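# Seat the hose connector fully on the tap

## Task

Slide the hose connector onto the tap until it is completely seated, without knocking over the pipe frame.

## Robot and tools

Robot: two arms, left_arm and right_arm, each with six joints and a two-finger gripper. Calibrated base positions in the scene frame: left_arm at (-0.013, +0.359, 0) m, quat_wxyz (+1.000, 0, 0, -0.002); right_arm at (+0.018, -0.269, 0) m, quat_wxyz (+1.000, 0, 0, -0.021). A camera stand is fixed behind the arms. Loose objects may occasionally get a short push from outside.

Scene frame: the origin sits at table-top height, halfway between the nominal bases. +x points out over the table, +z points up, and +y is the left_arm side. Arm names do not match image left and right. Reported hand poses (end_effector_position in metres, end_effector_quat_wxyz) use this frame and can be off by a few centimetres, more at long reach. The gripper's fingers point along its +z axis and close along its y axis. The reported position is between the finger pads, about 1 cm short of the tips.

Row layout, shared by execute_actions and move: one flat list of 14 numbers covering both arms, each in [-1, 1]. The first 7 are left_arm and the last 7 are right_arm. Within each arm the order is shoulder, elbow, waist, wrist pitch, wrist yaw, wrist roll, opening. The six joint numbers are scaled offsets, not poses. They count from the Joint targets as they stand when the action or move begins, not from the previous row. At 1.0 the offset equals 2.811 rad for waist and shoulder, 2.53 for elbow, 2.575 for wrist pitch, 8.12 for wrist yaw and 9.528 for wrist roll. Sending the same offset again moves the joint further. Sending 0 re-commands the current targets. Opening is absolute: +1 fully open, -1 closed. A 0 there is a real command, so resend the current value to leave a gripper alone. Stated joint ranges in rad: waist -2.880 to 2.880, shoulder 0.000 to 3.142, elbow 0.000 to 3.019, wrist pitch -1.693 to 1.571, wrist yaw -1.571 to 1.571, wrist roll -2.094 to 2.094. The true ends may differ from these by up to 0.084 rad. An action asking a joint more than 0.084 rad beyond its range is refused for both arms. A joint sent past its real end is clipped there, and the result may print "joint sent to its limit".

execute_actions(actions, cameras): actions is a list of actions, each a table of up to 15 rows. Each row is one 1/30 s step, and a short table repeats its last row to fill 15 steps. An empty list just reports state and images. cameras picks views by name: omitted, null or ["all"] gives all, [] gives none, and an unknown name invalidates the call.

move(target, speed, blend, opening_speed, grip_force, blocking, cameras): target is one 14-number row, or a list of up to 15 rows. Every row counts from the same starting Joint targets, not from the row before it. The joints travel together, so the hands follow curves. There is no obstacle avoidance. speed is in rad/s for the joint with the farthest to go, from 0.01 to 12.57, default 0.5. blend is in rad and rounds corners between listed targets; 0 means stop at each one. opening_speed is the gripper opening rate per second on the -1..+1 scale, at least 0.2. grip_force is the pad force limit in newtons, 10 to 50, one value or one per arm. It persists, and low values close slowly. blocking=false returns early while the move continues. The result adds a "move:" line such as done, off_target, moving, held or fault, plus limits=held if steps were withheld.

wait(seconds, cameras): seconds from 0 to 10. Holds the last commands and returns early if a running move ends.
stop(cameras): brakes a running move. This needs some distance.
zoom_image(camera, region): region is [x0, y0, x1, y1] in pixels from the top-left, at most 504 by 504. Only cameras in the latest images can be zoomed. Cameras: cam_head_left, cam_head_right, cam_high, cam_low, cam_left_wrist, cam_right_wrist, all 896x504. Calibration matrices are supplied; fixed cameras may be a few mm or degrees off.
finished_scene(scene): ends the current scene for good. Call it only once the connector stays seated without the robot touching anything.

Reading results: Joint positions and Joint velocities list each arm's joints in the order above (rad, rad/s), then the finger gap (m, 0.094 when fully open). Joint targets is the base for your next offsets. grip_measured uses the opening scale. grip_effort_nm is the gripper motor effort, negative when closing. It is not pad force. Joint torques share the joint order; numbers 2 and 4 wrap at ±28 N m. "joint command not followed" means the clearance check changed some targets. Each control step caps how far a target may lead the measured angle, and large hand jumps are scaled back, so big motions can need several actions.

Cautions: move slowly near contact, because faster moves and targets set further past the contact press harder. Never let parts drop, fall off the table, or be released while moving. Do not strike the tap, table or frame, and do not let the arms touch or grip each other. Do not topple the pipe frame. To end a push, command targets back past the measured positions. Long stretched poses, carried loads or pushing at unreachable poses heat the motors. MOTOR HOT appears near 85 °C, and at 100 °C that arm goes limp for 30 to 60 s. Grip parts that may deform slowly, using opening_speed. To release, command an opening well above grip_measured.

Each tool is called after "Call:" by a JSON object that holds its "name" and its "arguments", one argument or row to a line.

## Session

Call:
{"name": "execute_actions", "arguments": {
  "actions": []
}}

Scene clock: 0.00 s.
left_arm: end_effector_position=(+0.7254, +0.4687, +0.2228) grip_measured=+1.000 grip_effort_nm=n/a end_effector_quat_wxyz=(+0.173, +0.409, +0.896, -0.013) | right_arm: end_effector_position=(+0.5191, -0.6894, +0.2882) grip_measured=+1.000 grip_effort_nm=n/a end_effector_quat_wxyz=(+0.623, -0.050, +0.736, -0.261)
Joint names: [shoulder, elbow, waist, wrist pitch, wrist yaw, wrist roll]
Joint positions: left_arm=[2.218 2.392 0.204 -1.474 0.224 1.027 0.094] | right_arm=[1.586 1.044 -0.781 0.443 -0.491 -0.512 0.094]
Joint velocities: within noise
Joint torques (N m): no reading
Heat: left arm: hottest wrist pitch 31 °C; right arm: hottest elbow 29 °C.
Joint targets: left_arm=[2.205 2.425 0.204 -1.472 0.224 1.026] | right_arm=[1.582 1.071 -0.781 0.448 -0.491 -0.512]
Tool commands: left_gripper/opening=+1.0 right_gripper/opening=+1.0

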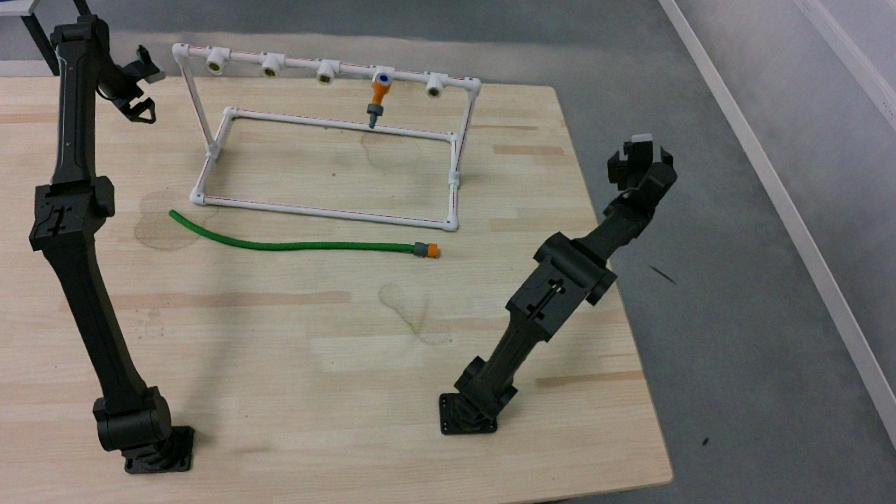

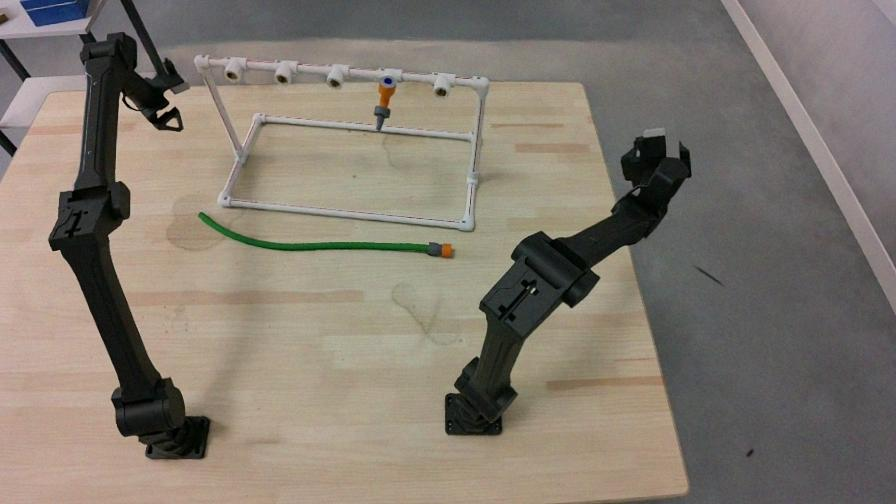

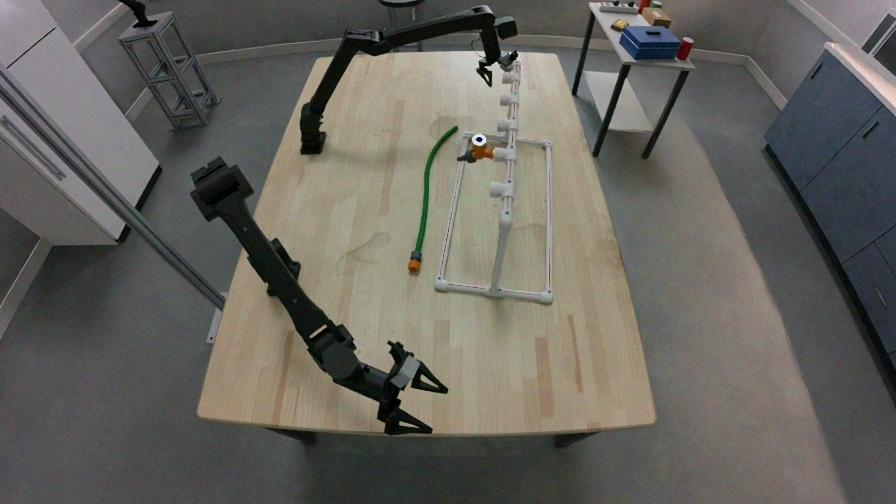

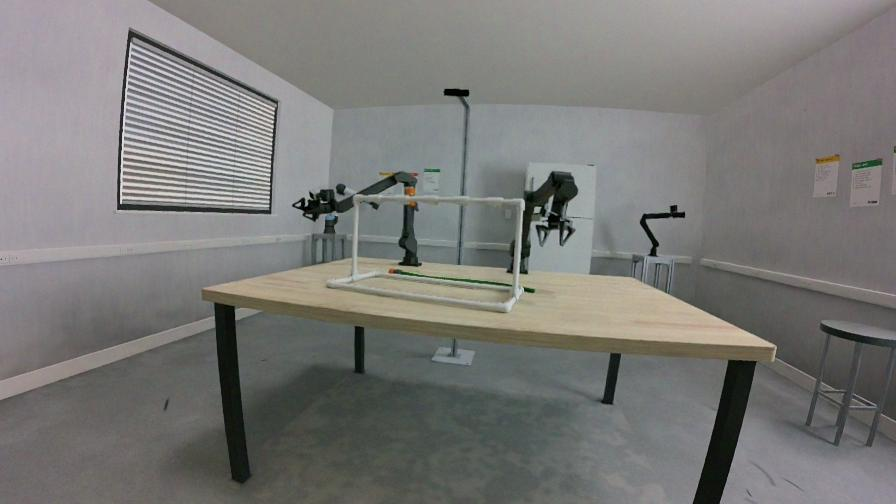

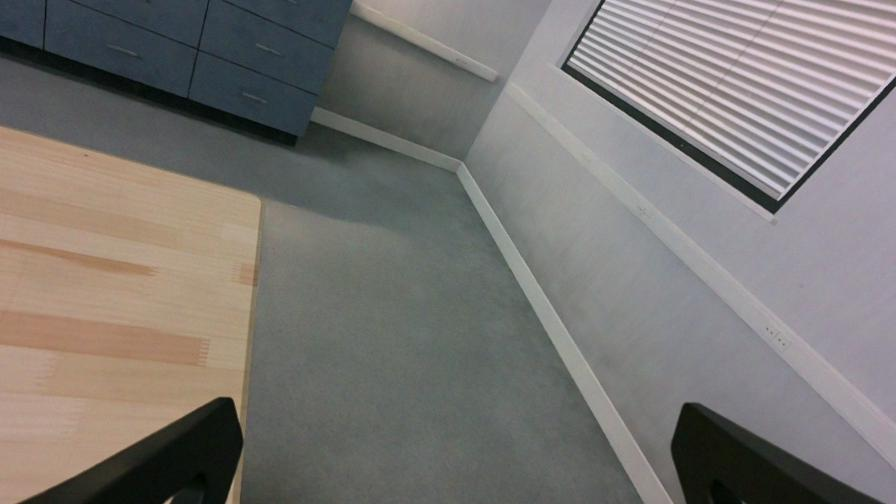

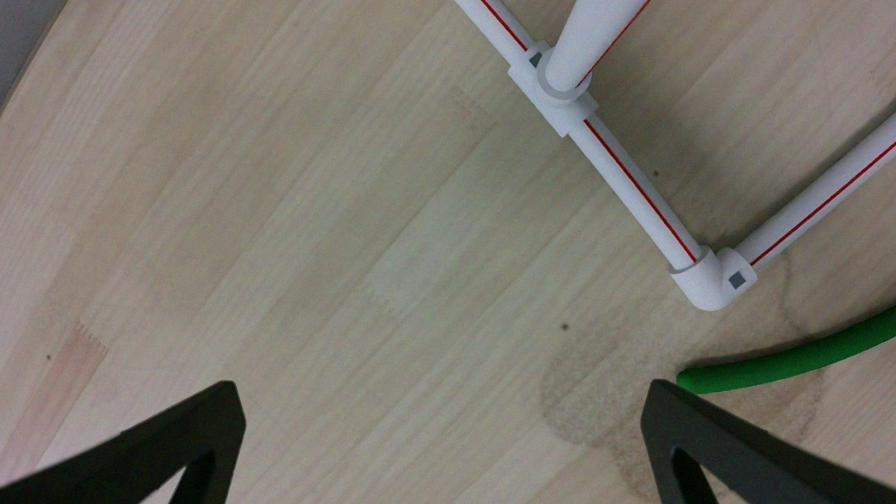

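Call:
{"name": "zoom_image", "arguments": {
  "camera": "cam_head_left",
  "region": [300, 50, 460, 140]
}}

Call:
{"name": "zoom_image", "arguments": {
  "camera": "cam_high",
  "region": [390, 110, 570, 310]
}}

Call:
{"name": "zoom_image", "arguments": {
  "camera": "cam_low",
  "region": [310, 160, 590, 320]
}}

Call:
{"name": "zoom_image", "arguments": {
  "camera": "cam_head_right",
  "region": [340, 50, 500, 140]
}}

Call:
{"name": "zoom_image", "arguments": {
  "camera": "cam_head_left",
  "region": [380, 220, 460, 270]
}}

Call:
{"name": "zoom_image", "arguments": {
  "camera": "cam_head_right",
  "region": [400, 220, 480, 270]
}}

Scaled by 3.150.

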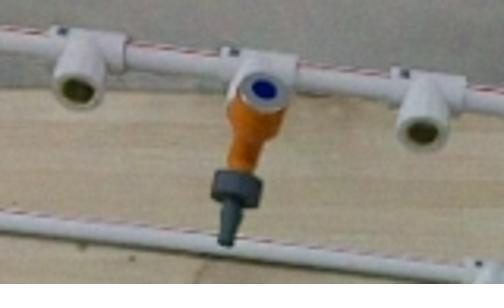

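Scaled by 2.520.

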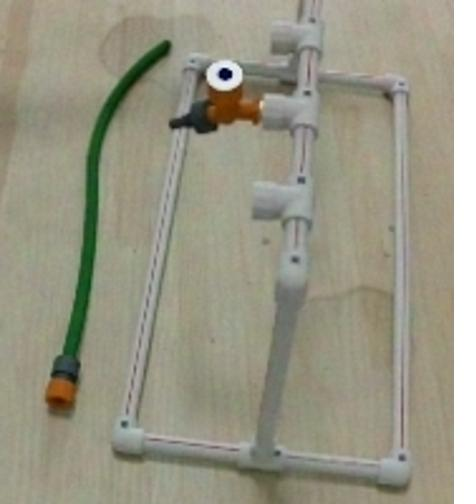

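Scaled by 1.800.

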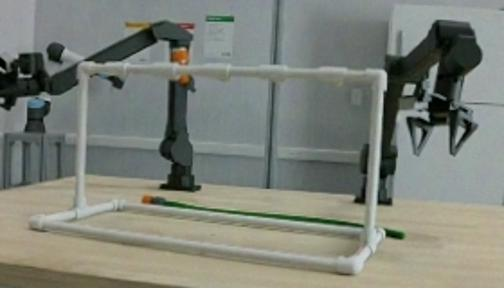

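Scaled by 3.150.

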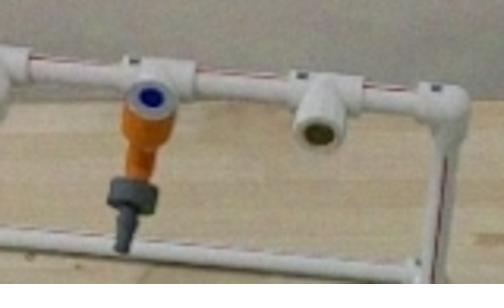

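Scaled by 6.300.

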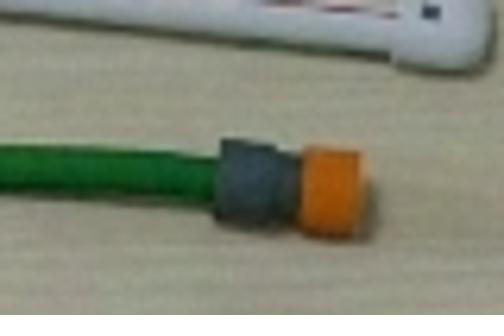

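Scaled by 6.300.

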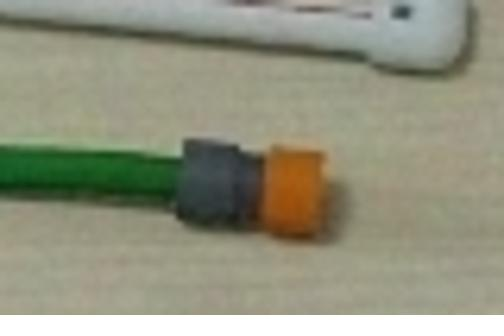

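Call:
{"name": "move", "arguments": {
  "target": [0,0,0,0,0,0,1,-0.1423,0,0,0,0,0,1],
  "speed": 0.8,
  "cameras": []
}}

Call:
{"name": "move", "arguments": {
  "target": [0,0,0,0,0,0,1,0,0,0,-0.4,0,0,1],
  "speed": 0.8,
  "cameras": []
}}

Call:
{"name": "move", "arguments": {
  "target": [0,0,0,0,0,0,1,0,-0.12,0,0,0,0,1],
  "speed": 0.8,
  "cameras": []
}}

Call:
{"name": "move", "arguments": {
  "target": [0,0,0,0,0,0,1,0,0,0,0,0.0605,0,1],
  "speed": 0.8
}}

Scene clock: 53.97 s.
left_arm: end_effector_position=(+0.7254, +0.4687, +0.2228) grip_measured=+1.000 grip_effort_nm=0.01 end_effector_quat_wxyz=(+0.173, +0.409, +0.896, -0.013) | right_arm: end_effector_position=(+0.4413, -0.6055, +0.5246) grip_measured=+1.000 grip_effort_nm=0.01 end_effector_quat_wxyz=(+0.704, -0.106, +0.596, -0.372)
Joint names: [shoulder, elbow, waist, wrist pitch, wrist yaw, wrist roll]
Joint positions: left_arm=[2.218 2.392 0.204 -1.474 0.224 1.027 0.094] | right_arm=[1.177 1.044 -0.781 0.443 -0.491 -0.512 0.094]
Joint torques (N m): left_arm=[-28.22 11.25 -0.91 0.61 0.27 -0.03] | right_arm=[-5.6 10.61 -0.79 1.03 0.19 0.14]
Heat: left arm: hottest elbow 37 °C; right arm: hottest elbow 32 °C.
Joint targets: left_arm=[2.205 2.425 0.204 -1.472 0.224 1.026] | right_arm=[1.182 1.071 -0.781 0.448 -0.491 -0.512]
move: done
No camera images: "cameras" was empty.

Scene clock: 55.97 s.
left_arm: end_effector_position=(+0.7254, +0.4687, +0.2228) grip_measured=+1.000 grip_effort_nm=0.01 end_effector_quat_wxyz=(+0.173, +0.409, +0.896, -0.013) | right_arm: end_effector_position=(+0.4112, -0.5730, +0.3072) grip_measured=+1.000 grip_effort_nm=0.01 end_effector_quat_wxyz=(+0.455, +0.036, +0.887, -0.077)
Joint names: [shoulder, elbow, waist, wrist pitch, wrist yaw, wrist roll]
Joint positions: left_arm=[2.218 2.392 0.204 -1.474 0.224 1.027 0.094] | right_arm=[1.177 1.044 -0.781 -0.576 -0.491 -0.512 0.094]
Joint torques (N m): left_arm=[-28.34 11.17 -0.97 0.58 0.27 -0.02] | right_arm=[-5.89 10.47 -0.73 0.54 -0.15 0.1]
Heat: left arm: hottest elbow 37 °C; right arm: hottest elbow 32 °C.
Joint targets: left_arm=[2.205 2.425 0.204 -1.472 0.224 1.026] | right_arm=[1.182 1.071 -0.781 -0.582 -0.491 -0.512]
move: done
No camera images: "cameras" was empty.

Scene clock: 56.90 s.
left_arm: end_effector_position=(+0.7254, +0.4687, +0.2228) grip_measured=+1.000 grip_effort_nm=0.01 end_effector_quat_wxyz=(+0.173, +0.409, +0.896, -0.013) | right_arm: end_effector_position=(+0.3583, -0.5160, +0.1591) grip_measured=+1.000 grip_effort_nm=0.01 end_effector_quat_wxyz=(+0.358, +0.077, +0.930, +0.015)
Joint names: [shoulder, elbow, waist, wrist pitch, wrist yaw, wrist roll]
Joint positions: left_arm=[2.218 2.392 0.204 -1.474 0.224 1.027 0.094] | right_arm=[1.183 0.762 -0.781 -0.582 -0.491 -0.512 0.094]
Joint torques (N m): left_arm=[-28.22 11.21 -0.97 0.61 0.27 -0.03] | right_arm=[-5.13 8.18 -0.73 0.5 -0.22 0.09]
Heat: left arm: hottest elbow 37 °C; right arm: hottest elbow 33 °C.
Joint targets: left_arm=[2.205 2.425 0.204 -1.472 0.224 1.026] | right_arm=[1.181 0.767 -0.781 -0.582 -0.491 -0.512]
move: done
No camera images: "cameras" was empty.

Scene clock: 58.17 s.
left_arm: end_effector_position=(+0.7254, +0.4687, +0.2228) grip_measured=+1.000 grip_effort_nm=0.01 end_effector_quat_wxyz=(+0.173, +0.409, +0.896, -0.013) | right_arm: end_effector_position=(+0.3060, -0.5796, +0.1417) grip_measured=+1.000 grip_effort_nm=0.01 end_effector_quat_wxyz=(+0.221, +0.148, +0.948, -0.172)
Joint names: [shoulder, elbow, waist, wrist pitch, wrist yaw, wrist roll]
Joint positions: left_arm=[2.218 2.392 0.204 -1.474 0.224 1.027 0.094] | right_arm=[1.183 0.762 -0.781 -0.582 -0.003 -0.512 0.094]
Joint torques (N m): left_arm=[-28.16 11.21 -0.85 0.58 0.29 -0.04] | right_arm=[-5.19 8.16 -0.73 0.51 0.19 0.11]
Heat: left arm: hottest elbow 37 °C; right arm: hottest elbow 33 °C.
Joint targets: left_arm=[2.205 2.425 0.204 -1.472 0.224 1.026] | right_arm=[1.181 0.767 -0.781 -0.582 0.000 -0.512]
move: done
camera_calibration:
cam_right_wrist: T_world_to_cam=[[-0.349226, -0.904784, 0.243738, -0.449456], [-0.93674, 0.343662, -0.0664402, 0.533765], [-0.0236495, -0.251522, -0.967563, 0.0864981], [0, 0, 0, 1]] pos_world=[0.345083, -0.568339, 0.228705]

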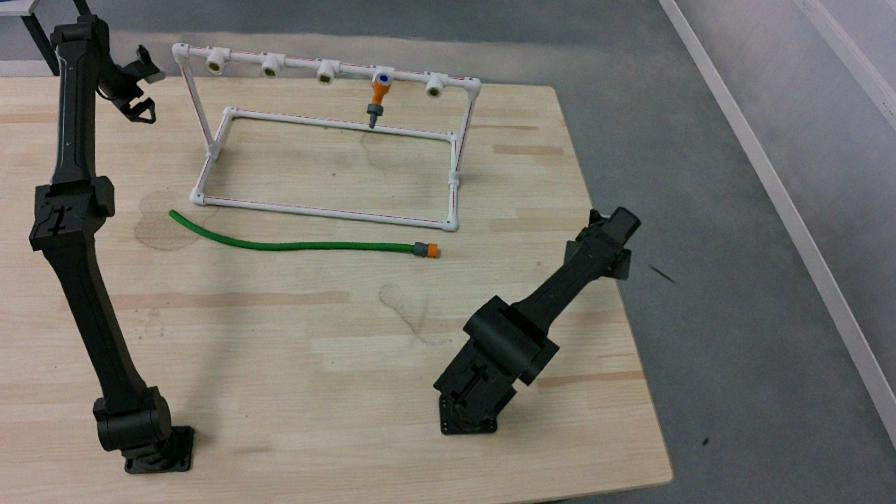

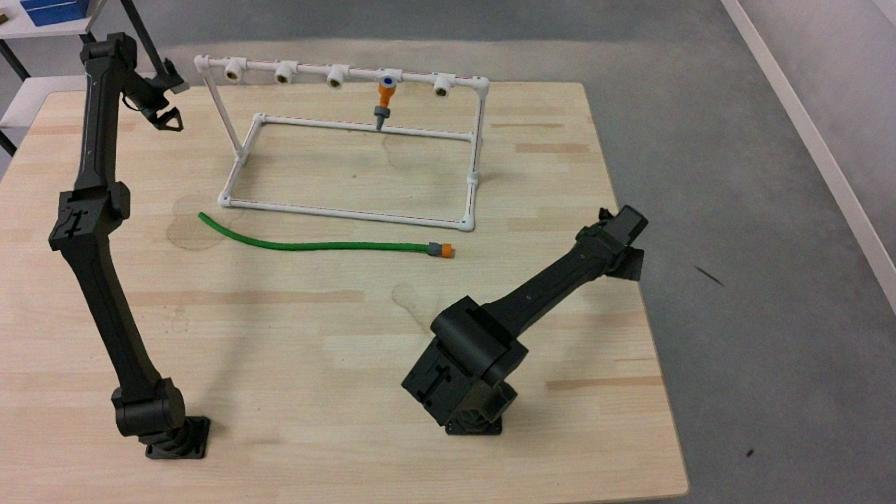

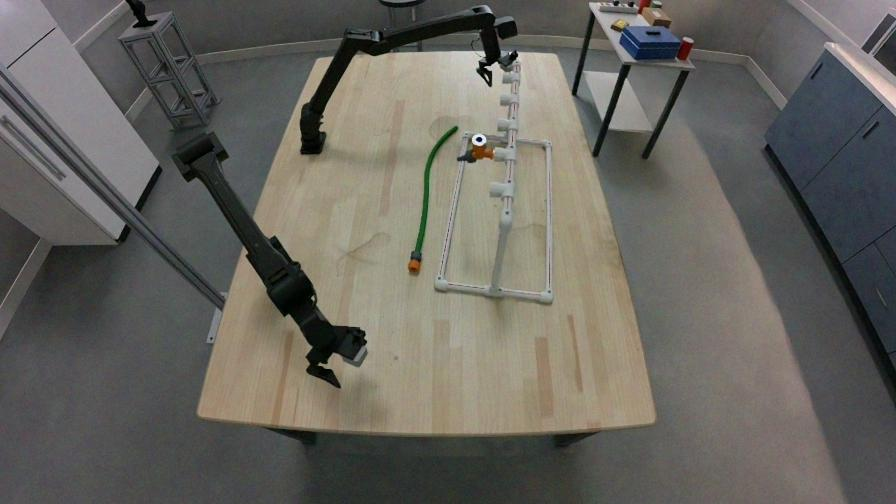

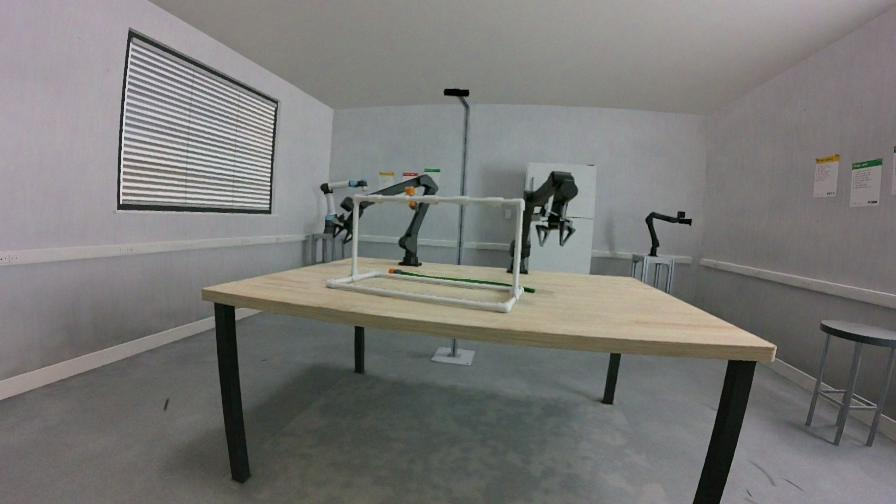

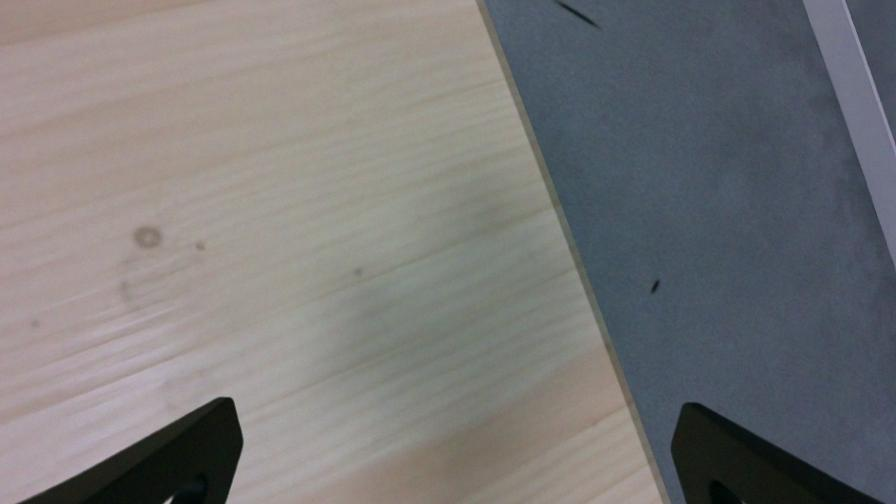

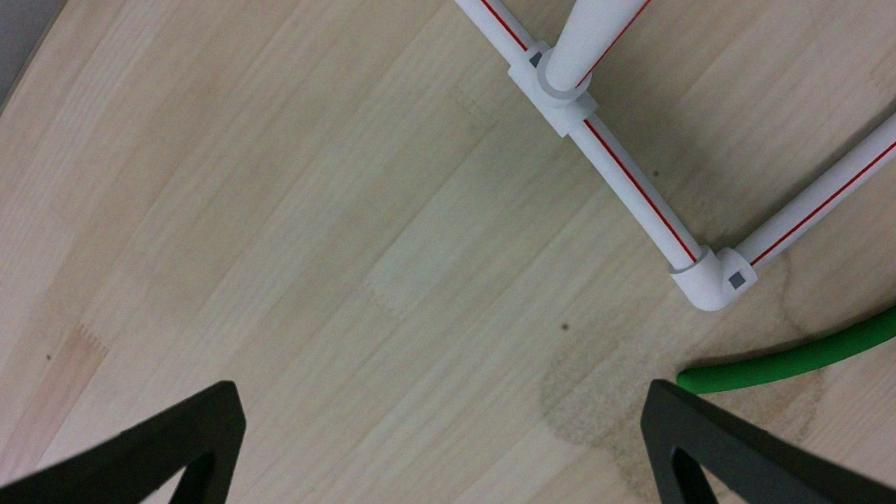

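Call:
{"name": "move", "arguments": {
  "target": [0,0,0,0,0,0,1,0.084,0.1225,0.3326,-0.252,0,0.2376,1],
  "speed": 1.0
}}

Scene clock: 82.53 s.
left_arm: end_effector_position=(+0.7254, +0.4687, +0.2228) grip_measured=+1.000 grip_effort_nm=0.01 end_effector_quat_wxyz=(+0.173, +0.409, +0.896, -0.013) | right_arm: end_effector_position=(+0.3891, -0.2310, +0.1253) grip_measured=+1.000 grip_effort_nm=0.00 end_effector_quat_wxyz=(-0.011, +0.731, +0.683, -0.013)
Joint names: [shoulder, elbow, waist, wrist pitch, wrist yaw, wrist roll]
Joint positions: left_arm=[2.218 2.392 0.204 -1.474 0.224 1.027 0.094] | right_arm=[1.408 1.026 0.144 -1.224 -0.002 1.742 0.094]
Joint torques (N m): left_arm=[-28.34 11.21 -0.97 0.59 0.28 -0.02] | right_arm=[-7.12 10.65 0.09 -0.8 0.24 0.19]
Heat: left arm: hottest elbow 38 °C; right arm: hottest elbow 34 °C.
Joint targets: left_arm=[2.205 2.425 0.204 -1.472 0.224 1.026] | right_arm=[1.418 1.077 0.154 -1.231 0.000 1.751]
move: off_target (right_arm); right_arm: the elbow is farthest, 0.050 rad from its target
camera_calibration:
cam_right_wrist: T_world_to_cam=[[-0.997561, 0.0684633, 0.0135868, 0.404917], [0.067831, 0.905006, 0.419955, 0.16853], [0.0164553, 0.419852, -0.907443, 0.292097], [0, 0, 0, 1]] pos_world=[0.387692, -0.30288, 0.188785]

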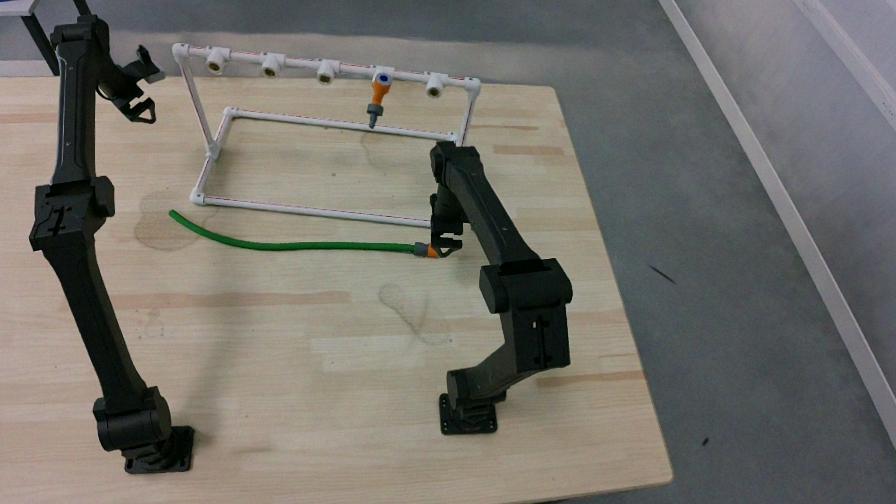

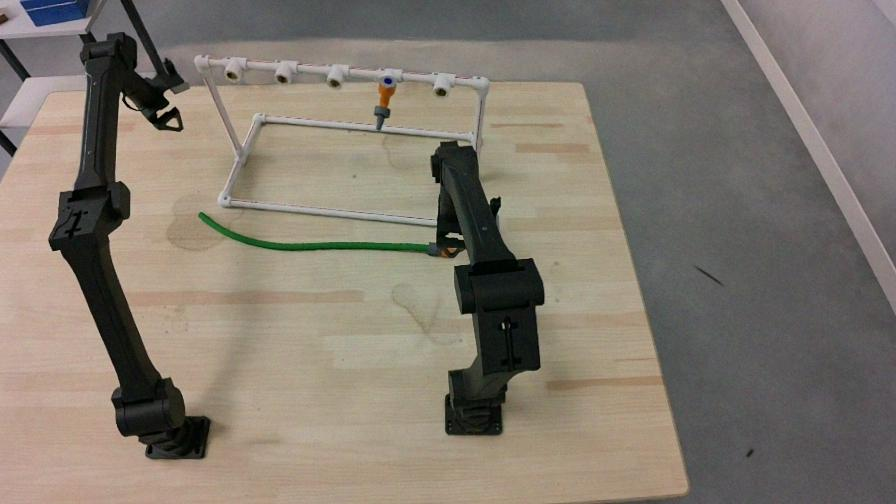

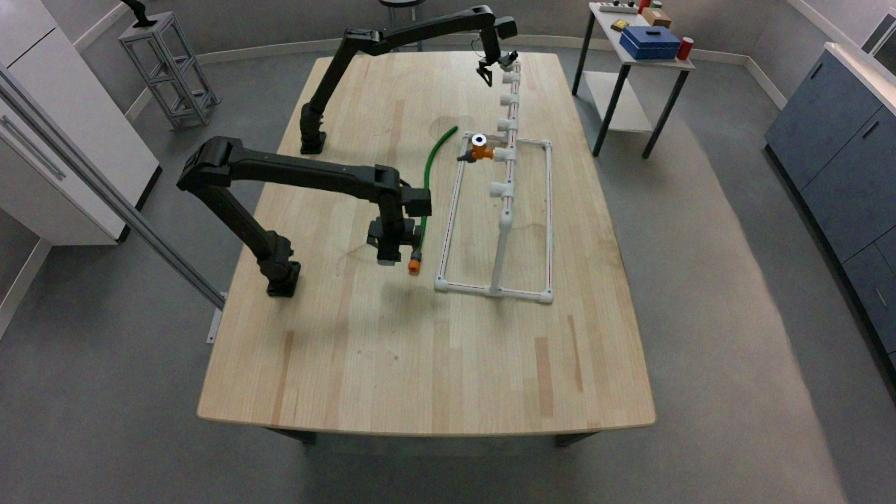

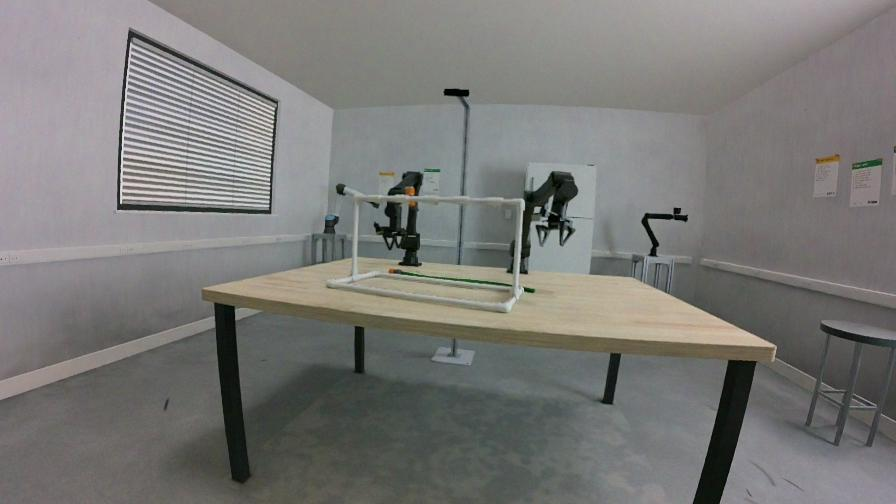

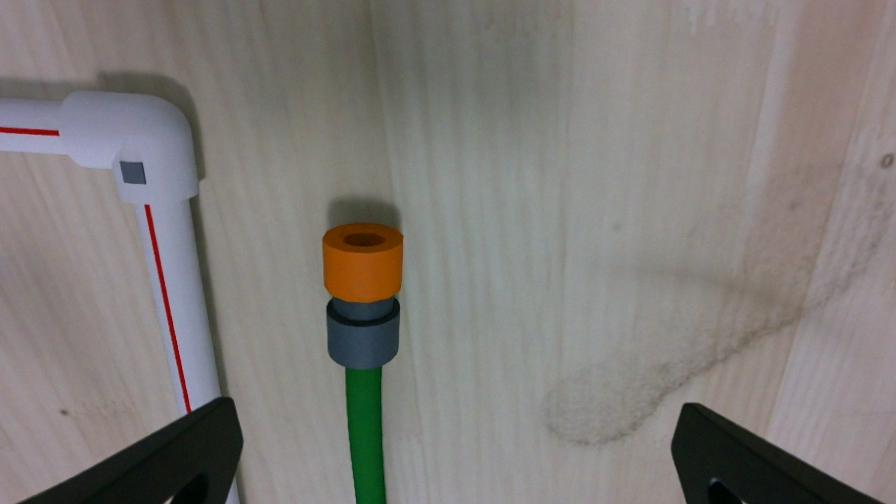

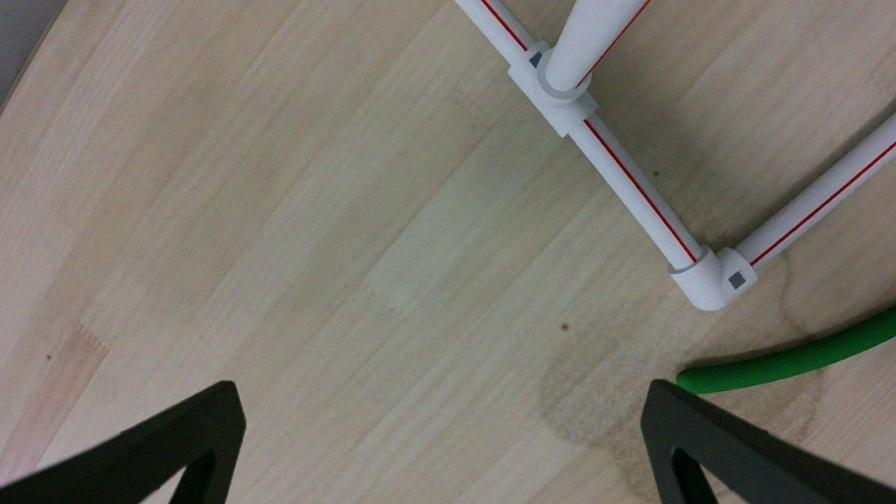

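Call:
{"name": "move", "arguments": {
  "target": [0,0,0,0,0,0,1,0.0576,0.0071,0.0336,0.0691,0,0.0026,1],
  "speed": 0.5,
  "cameras": ["cam_left_wrist","cam_high","cam_head_left"]
}}

Scene clock: 95.63 s.
left_arm: end_effector_position=(+0.7254, +0.4687, +0.2228) grip_measured=+1.000 grip_effort_nm=0.01 end_effector_quat_wxyz=(+0.173, +0.409, +0.896, -0.013) | right_arm: end_effector_position=(+0.4264, -0.1871, +0.0652) grip_measured=+1.000 grip_effort_nm=0.00 end_effector_quat_wxyz=(-0.008, +0.706, +0.708, -0.010)
Joint names: [shoulder, elbow, waist, wrist pitch, wrist yaw, wrist roll]
Joint positions: left_arm=[2.218 2.392 0.204 -1.474 0.224 1.027 0.094] | right_arm=[1.584 1.048 0.24 -1.061 -0.002 1.767 0.094]
Joint torques (N m): left_arm=[-28.04 11.22 -1.03 0.54 0.28 -0.03] | right_arm=[-10.93 9.89 -0.03 -0.14 0.23 0.19]
Heat: left arm: hottest elbow 39 °C; right arm: hottest elbow 34 °C.
Joint targets: left_arm=[2.205 2.425 0.204 -1.472 0.224 1.026] | right_arm=[1.580 1.095 0.248 -1.053 0.000 1.776]
move: off_target (right_arm); right_arm: the elbow is farthest, 0.047 rad from its target
Images, in order (width x height): cam_head_left 896x504, cam_high 896x504, cam_left_wrist 896x504.

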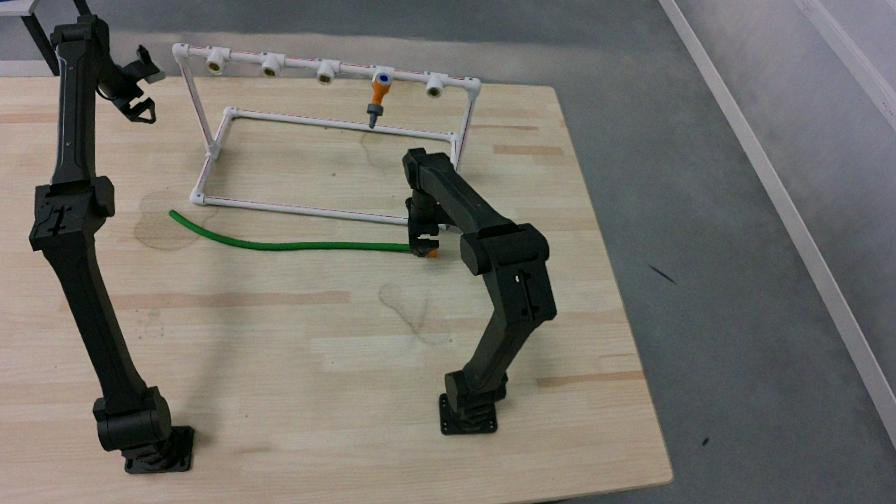

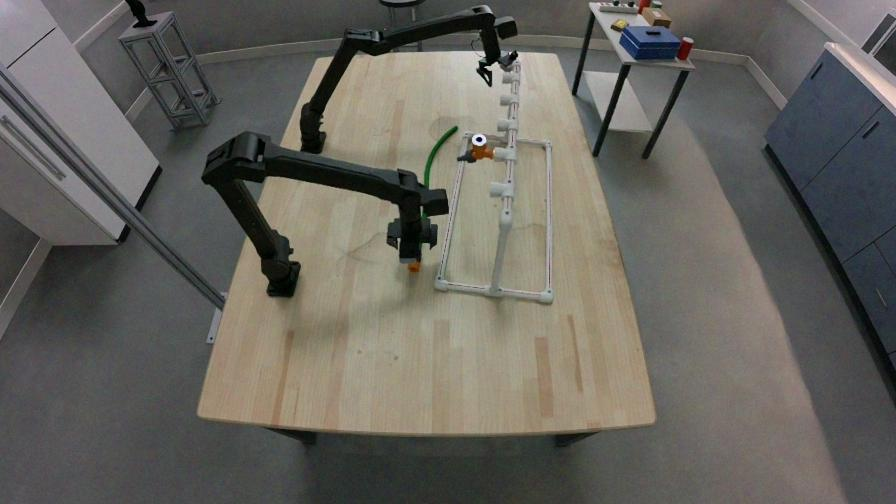

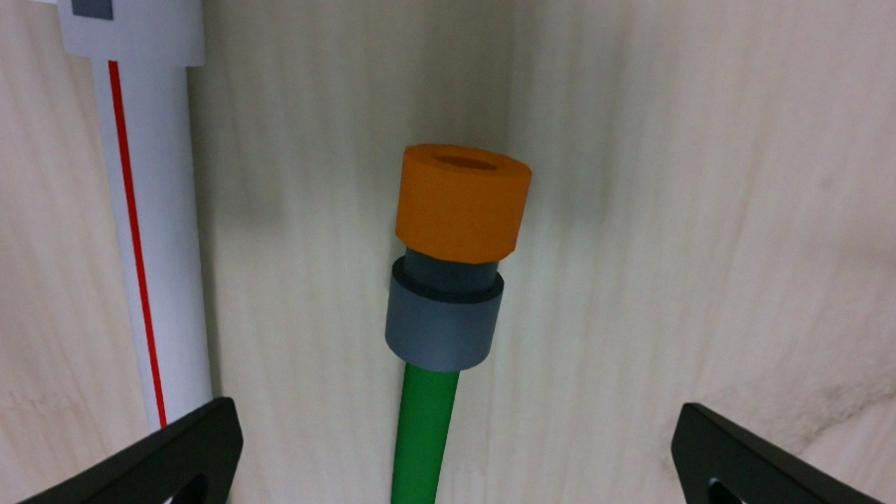

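Call:
{"name": "move", "arguments": {
  "target": [0,0,0,0,0,0,1,0.0149,-0.0237,0.0007,0.0493,0,0.0167,1],
  "speed": 0.3,
  "cameras": ["cam_left_wrist","cam_high","cam_low"]
}}

Call:
{"name": "zoom_image", "arguments": {
  "camera": "cam_low",
  "region": [360, 180, 460, 290]
}}

Call:
{"name": "zoom_image", "arguments": {
  "camera": "cam_high",
  "region": [360, 170, 480, 300]
}}

Scene clock: 110.27 s.
left_arm: end_effector_position=(+0.7254, +0.4687, +0.2228) grip_measured=+1.000 grip_effort_nm=0.01 end_effector_quat_wxyz=(+0.173, +0.409, +0.896, -0.013) | right_arm: end_effector_position=(+0.4494, -0.1825, +0.0495) grip_measured=+1.000 grip_effort_nm=0.00 end_effector_quat_wxyz=(+0.013, +0.760, +0.650, +0.026)
Joint names: [shoulder, elbow, waist, wrist pitch, wrist yaw, wrist roll]
Joint positions: left_arm=[2.218 2.392 0.204 -1.474 0.224 1.027 0.094] | right_arm=[1.614 1.036 0.24 -0.935 -0.002 1.926 0.094]
Joint torques (N m): left_arm=[-28.4 11.25 -0.85 0.57 0.27 -0.04] | right_arm=[-10.29 6.56 0.21 -0.02 0.23 0.16]
Heat: left arm: hottest elbow 39 °C; right arm: hottest elbow 35 °C.
Joint targets: left_arm=[2.205 2.425 0.204 -1.472 0.224 1.026] | right_arm=[1.622 1.035 0.250 -0.926 0.000 1.935]
move: done
Images, in order (width x height): cam_high 896x504, cam_low 896x504, cam_left_wrist 896x504.

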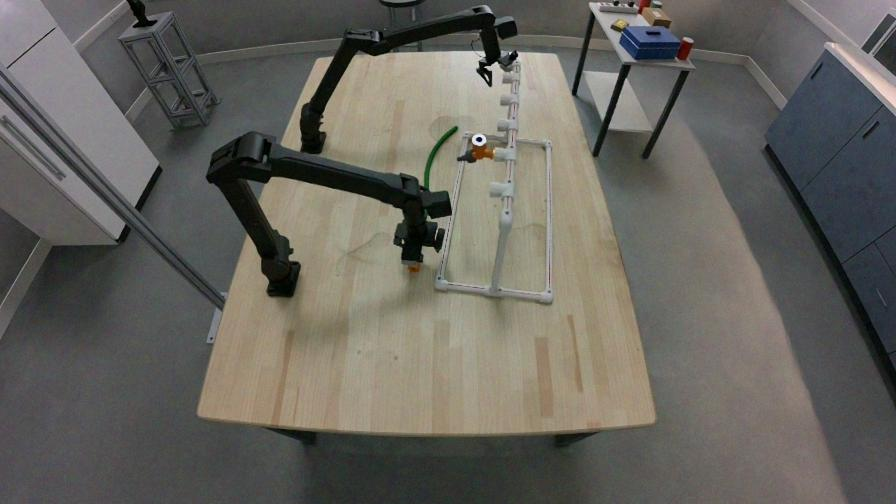

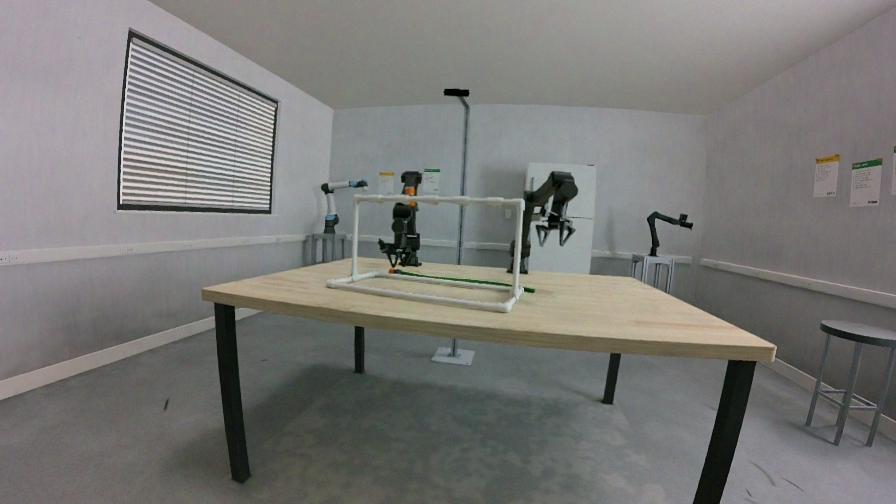

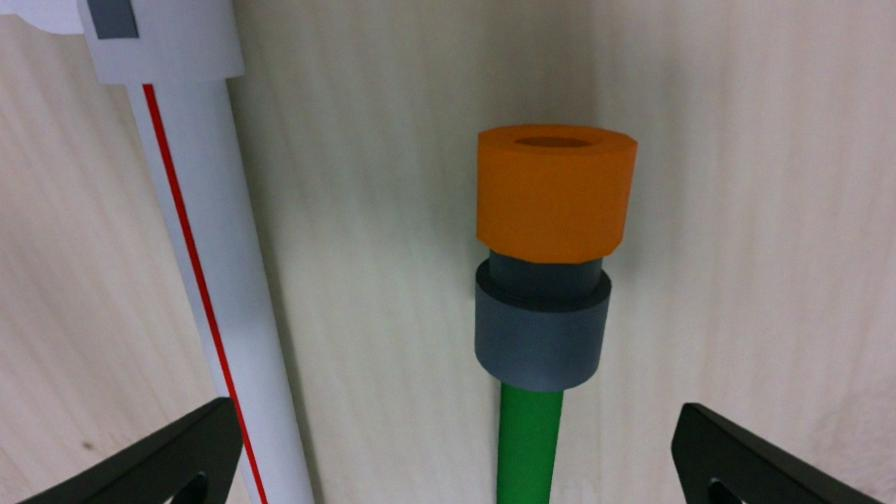

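Scaled by 4.582.

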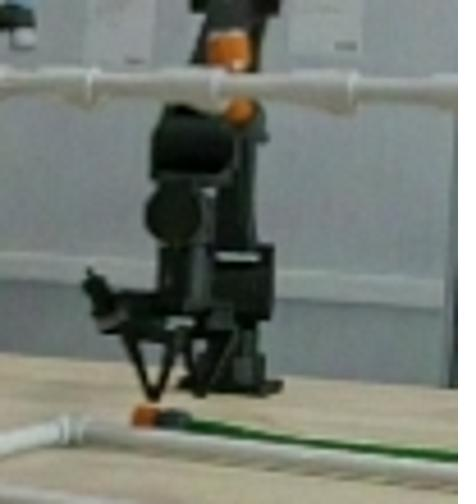

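Scaled by 3.877.

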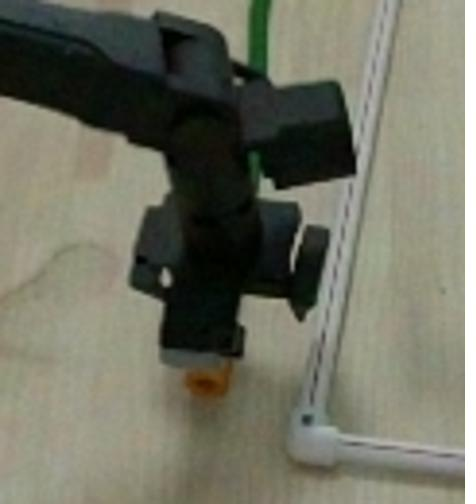

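Call:
{"name": "move", "arguments": {
  "target": [0,0,0,0,0,0,1,0.011,-0.0221,0.0032,0.012,0,0.0009,1],
  "speed": 0.2,
  "cameras": ["cam_left_wrist"]
}}

Scene clock: 117.70 s.
left_arm: end_effector_position=(+0.7254, +0.4687, +0.2228) grip_measured=+1.000 grip_effort_nm=0.01 end_effector_quat_wxyz=(+0.173, +0.409, +0.896, -0.013) | right_arm: end_effector_position=(+0.4274, -0.1849, +0.0184) grip_measured=+1.000 grip_effort_nm=0.00 end_effector_quat_wxyz=(-0.001, +0.762, +0.648, +0.000)
Joint names: [shoulder, elbow, waist, wrist pitch, wrist yaw, wrist roll]
Joint positions: left_arm=[2.218 2.392 0.204 -1.474 0.224 1.027 0.094] | right_arm=[1.647 0.979 0.245 -0.903 -0.002 1.935 0.094]
Joint torques (N m): left_arm=[-28.45 11.22 -0.97 0.58 0.27 -0.03] | right_arm=[-10.29 6.15 0.56 -0.2 0.23 0.18]
Heat: left arm: hottest elbow 40 °C; right arm: hottest elbow 35 °C.
Joint targets: left_arm=[2.205 2.425 0.204 -1.472 0.224 1.026] | right_arm=[1.653 0.979 0.259 -0.895 0.000 1.944]
move: done
Images, in order (width x height): cam_left_wrist 896x504.

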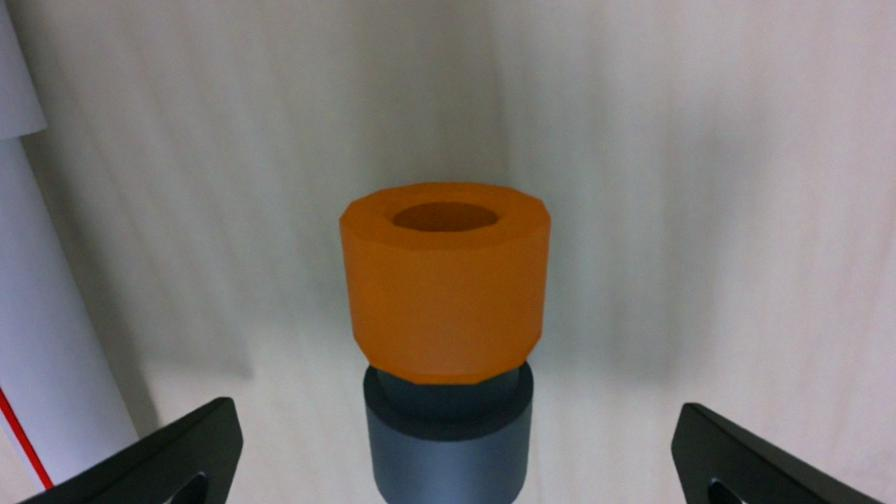

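Call:
{"name": "move", "arguments": {
  "target": [0,0,0,0,0,0,1,0,0,0,0,0,0,-0.6],
  "opening_speed": 0.7,
  "cameras": ["cam_left_wrist"]
}}

Scene clock: 121.97 s.
left_arm: end_effector_position=(+0.7254, +0.4687, +0.2228) grip_measured=+1.000 grip_effort_nm=0.01 end_effector_quat_wxyz=(+0.173, +0.409, +0.896, -0.013) | right_arm: end_effector_position=(+0.4274, -0.1849, +0.0184) grip_measured=-0.335 grip_effort_nm=-1.02 end_effector_quat_wxyz=(-0.001, +0.762, +0.648, +0.000)
Joint names: [shoulder, elbow, waist, wrist pitch, wrist yaw, wrist roll]
Joint positions: left_arm=[2.218 2.392 0.204 -1.474 0.224 1.027 0.094] | right_arm=[1.647 0.979 0.245 -0.903 -0.002 1.935 0.031]
Joint torques (N m): left_arm=[-28.4 11.22 -1.03 0.62 0.27 -0.04] | right_arm=[-10.34 6.15 0.56 -0.13 0.23 0.19]
Heat: left arm: hottest elbow 40 °C; right arm: hottest elbow 35 °C.
Joint targets: left_arm=[2.205 2.425 0.204 -1.472 0.224 1.026] | right_arm=[1.653 0.979 0.259 -0.895 0.000 1.944]
move: done
Images, in order (width x height): cam_left_wrist 896x504.

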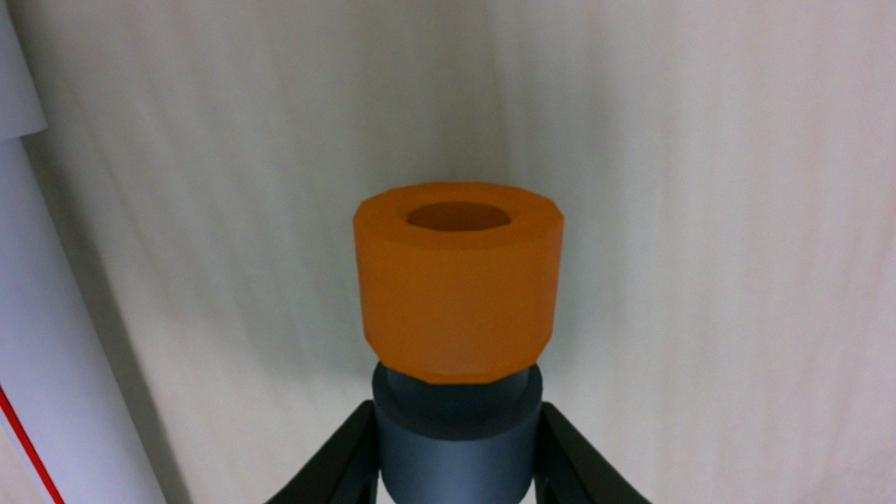

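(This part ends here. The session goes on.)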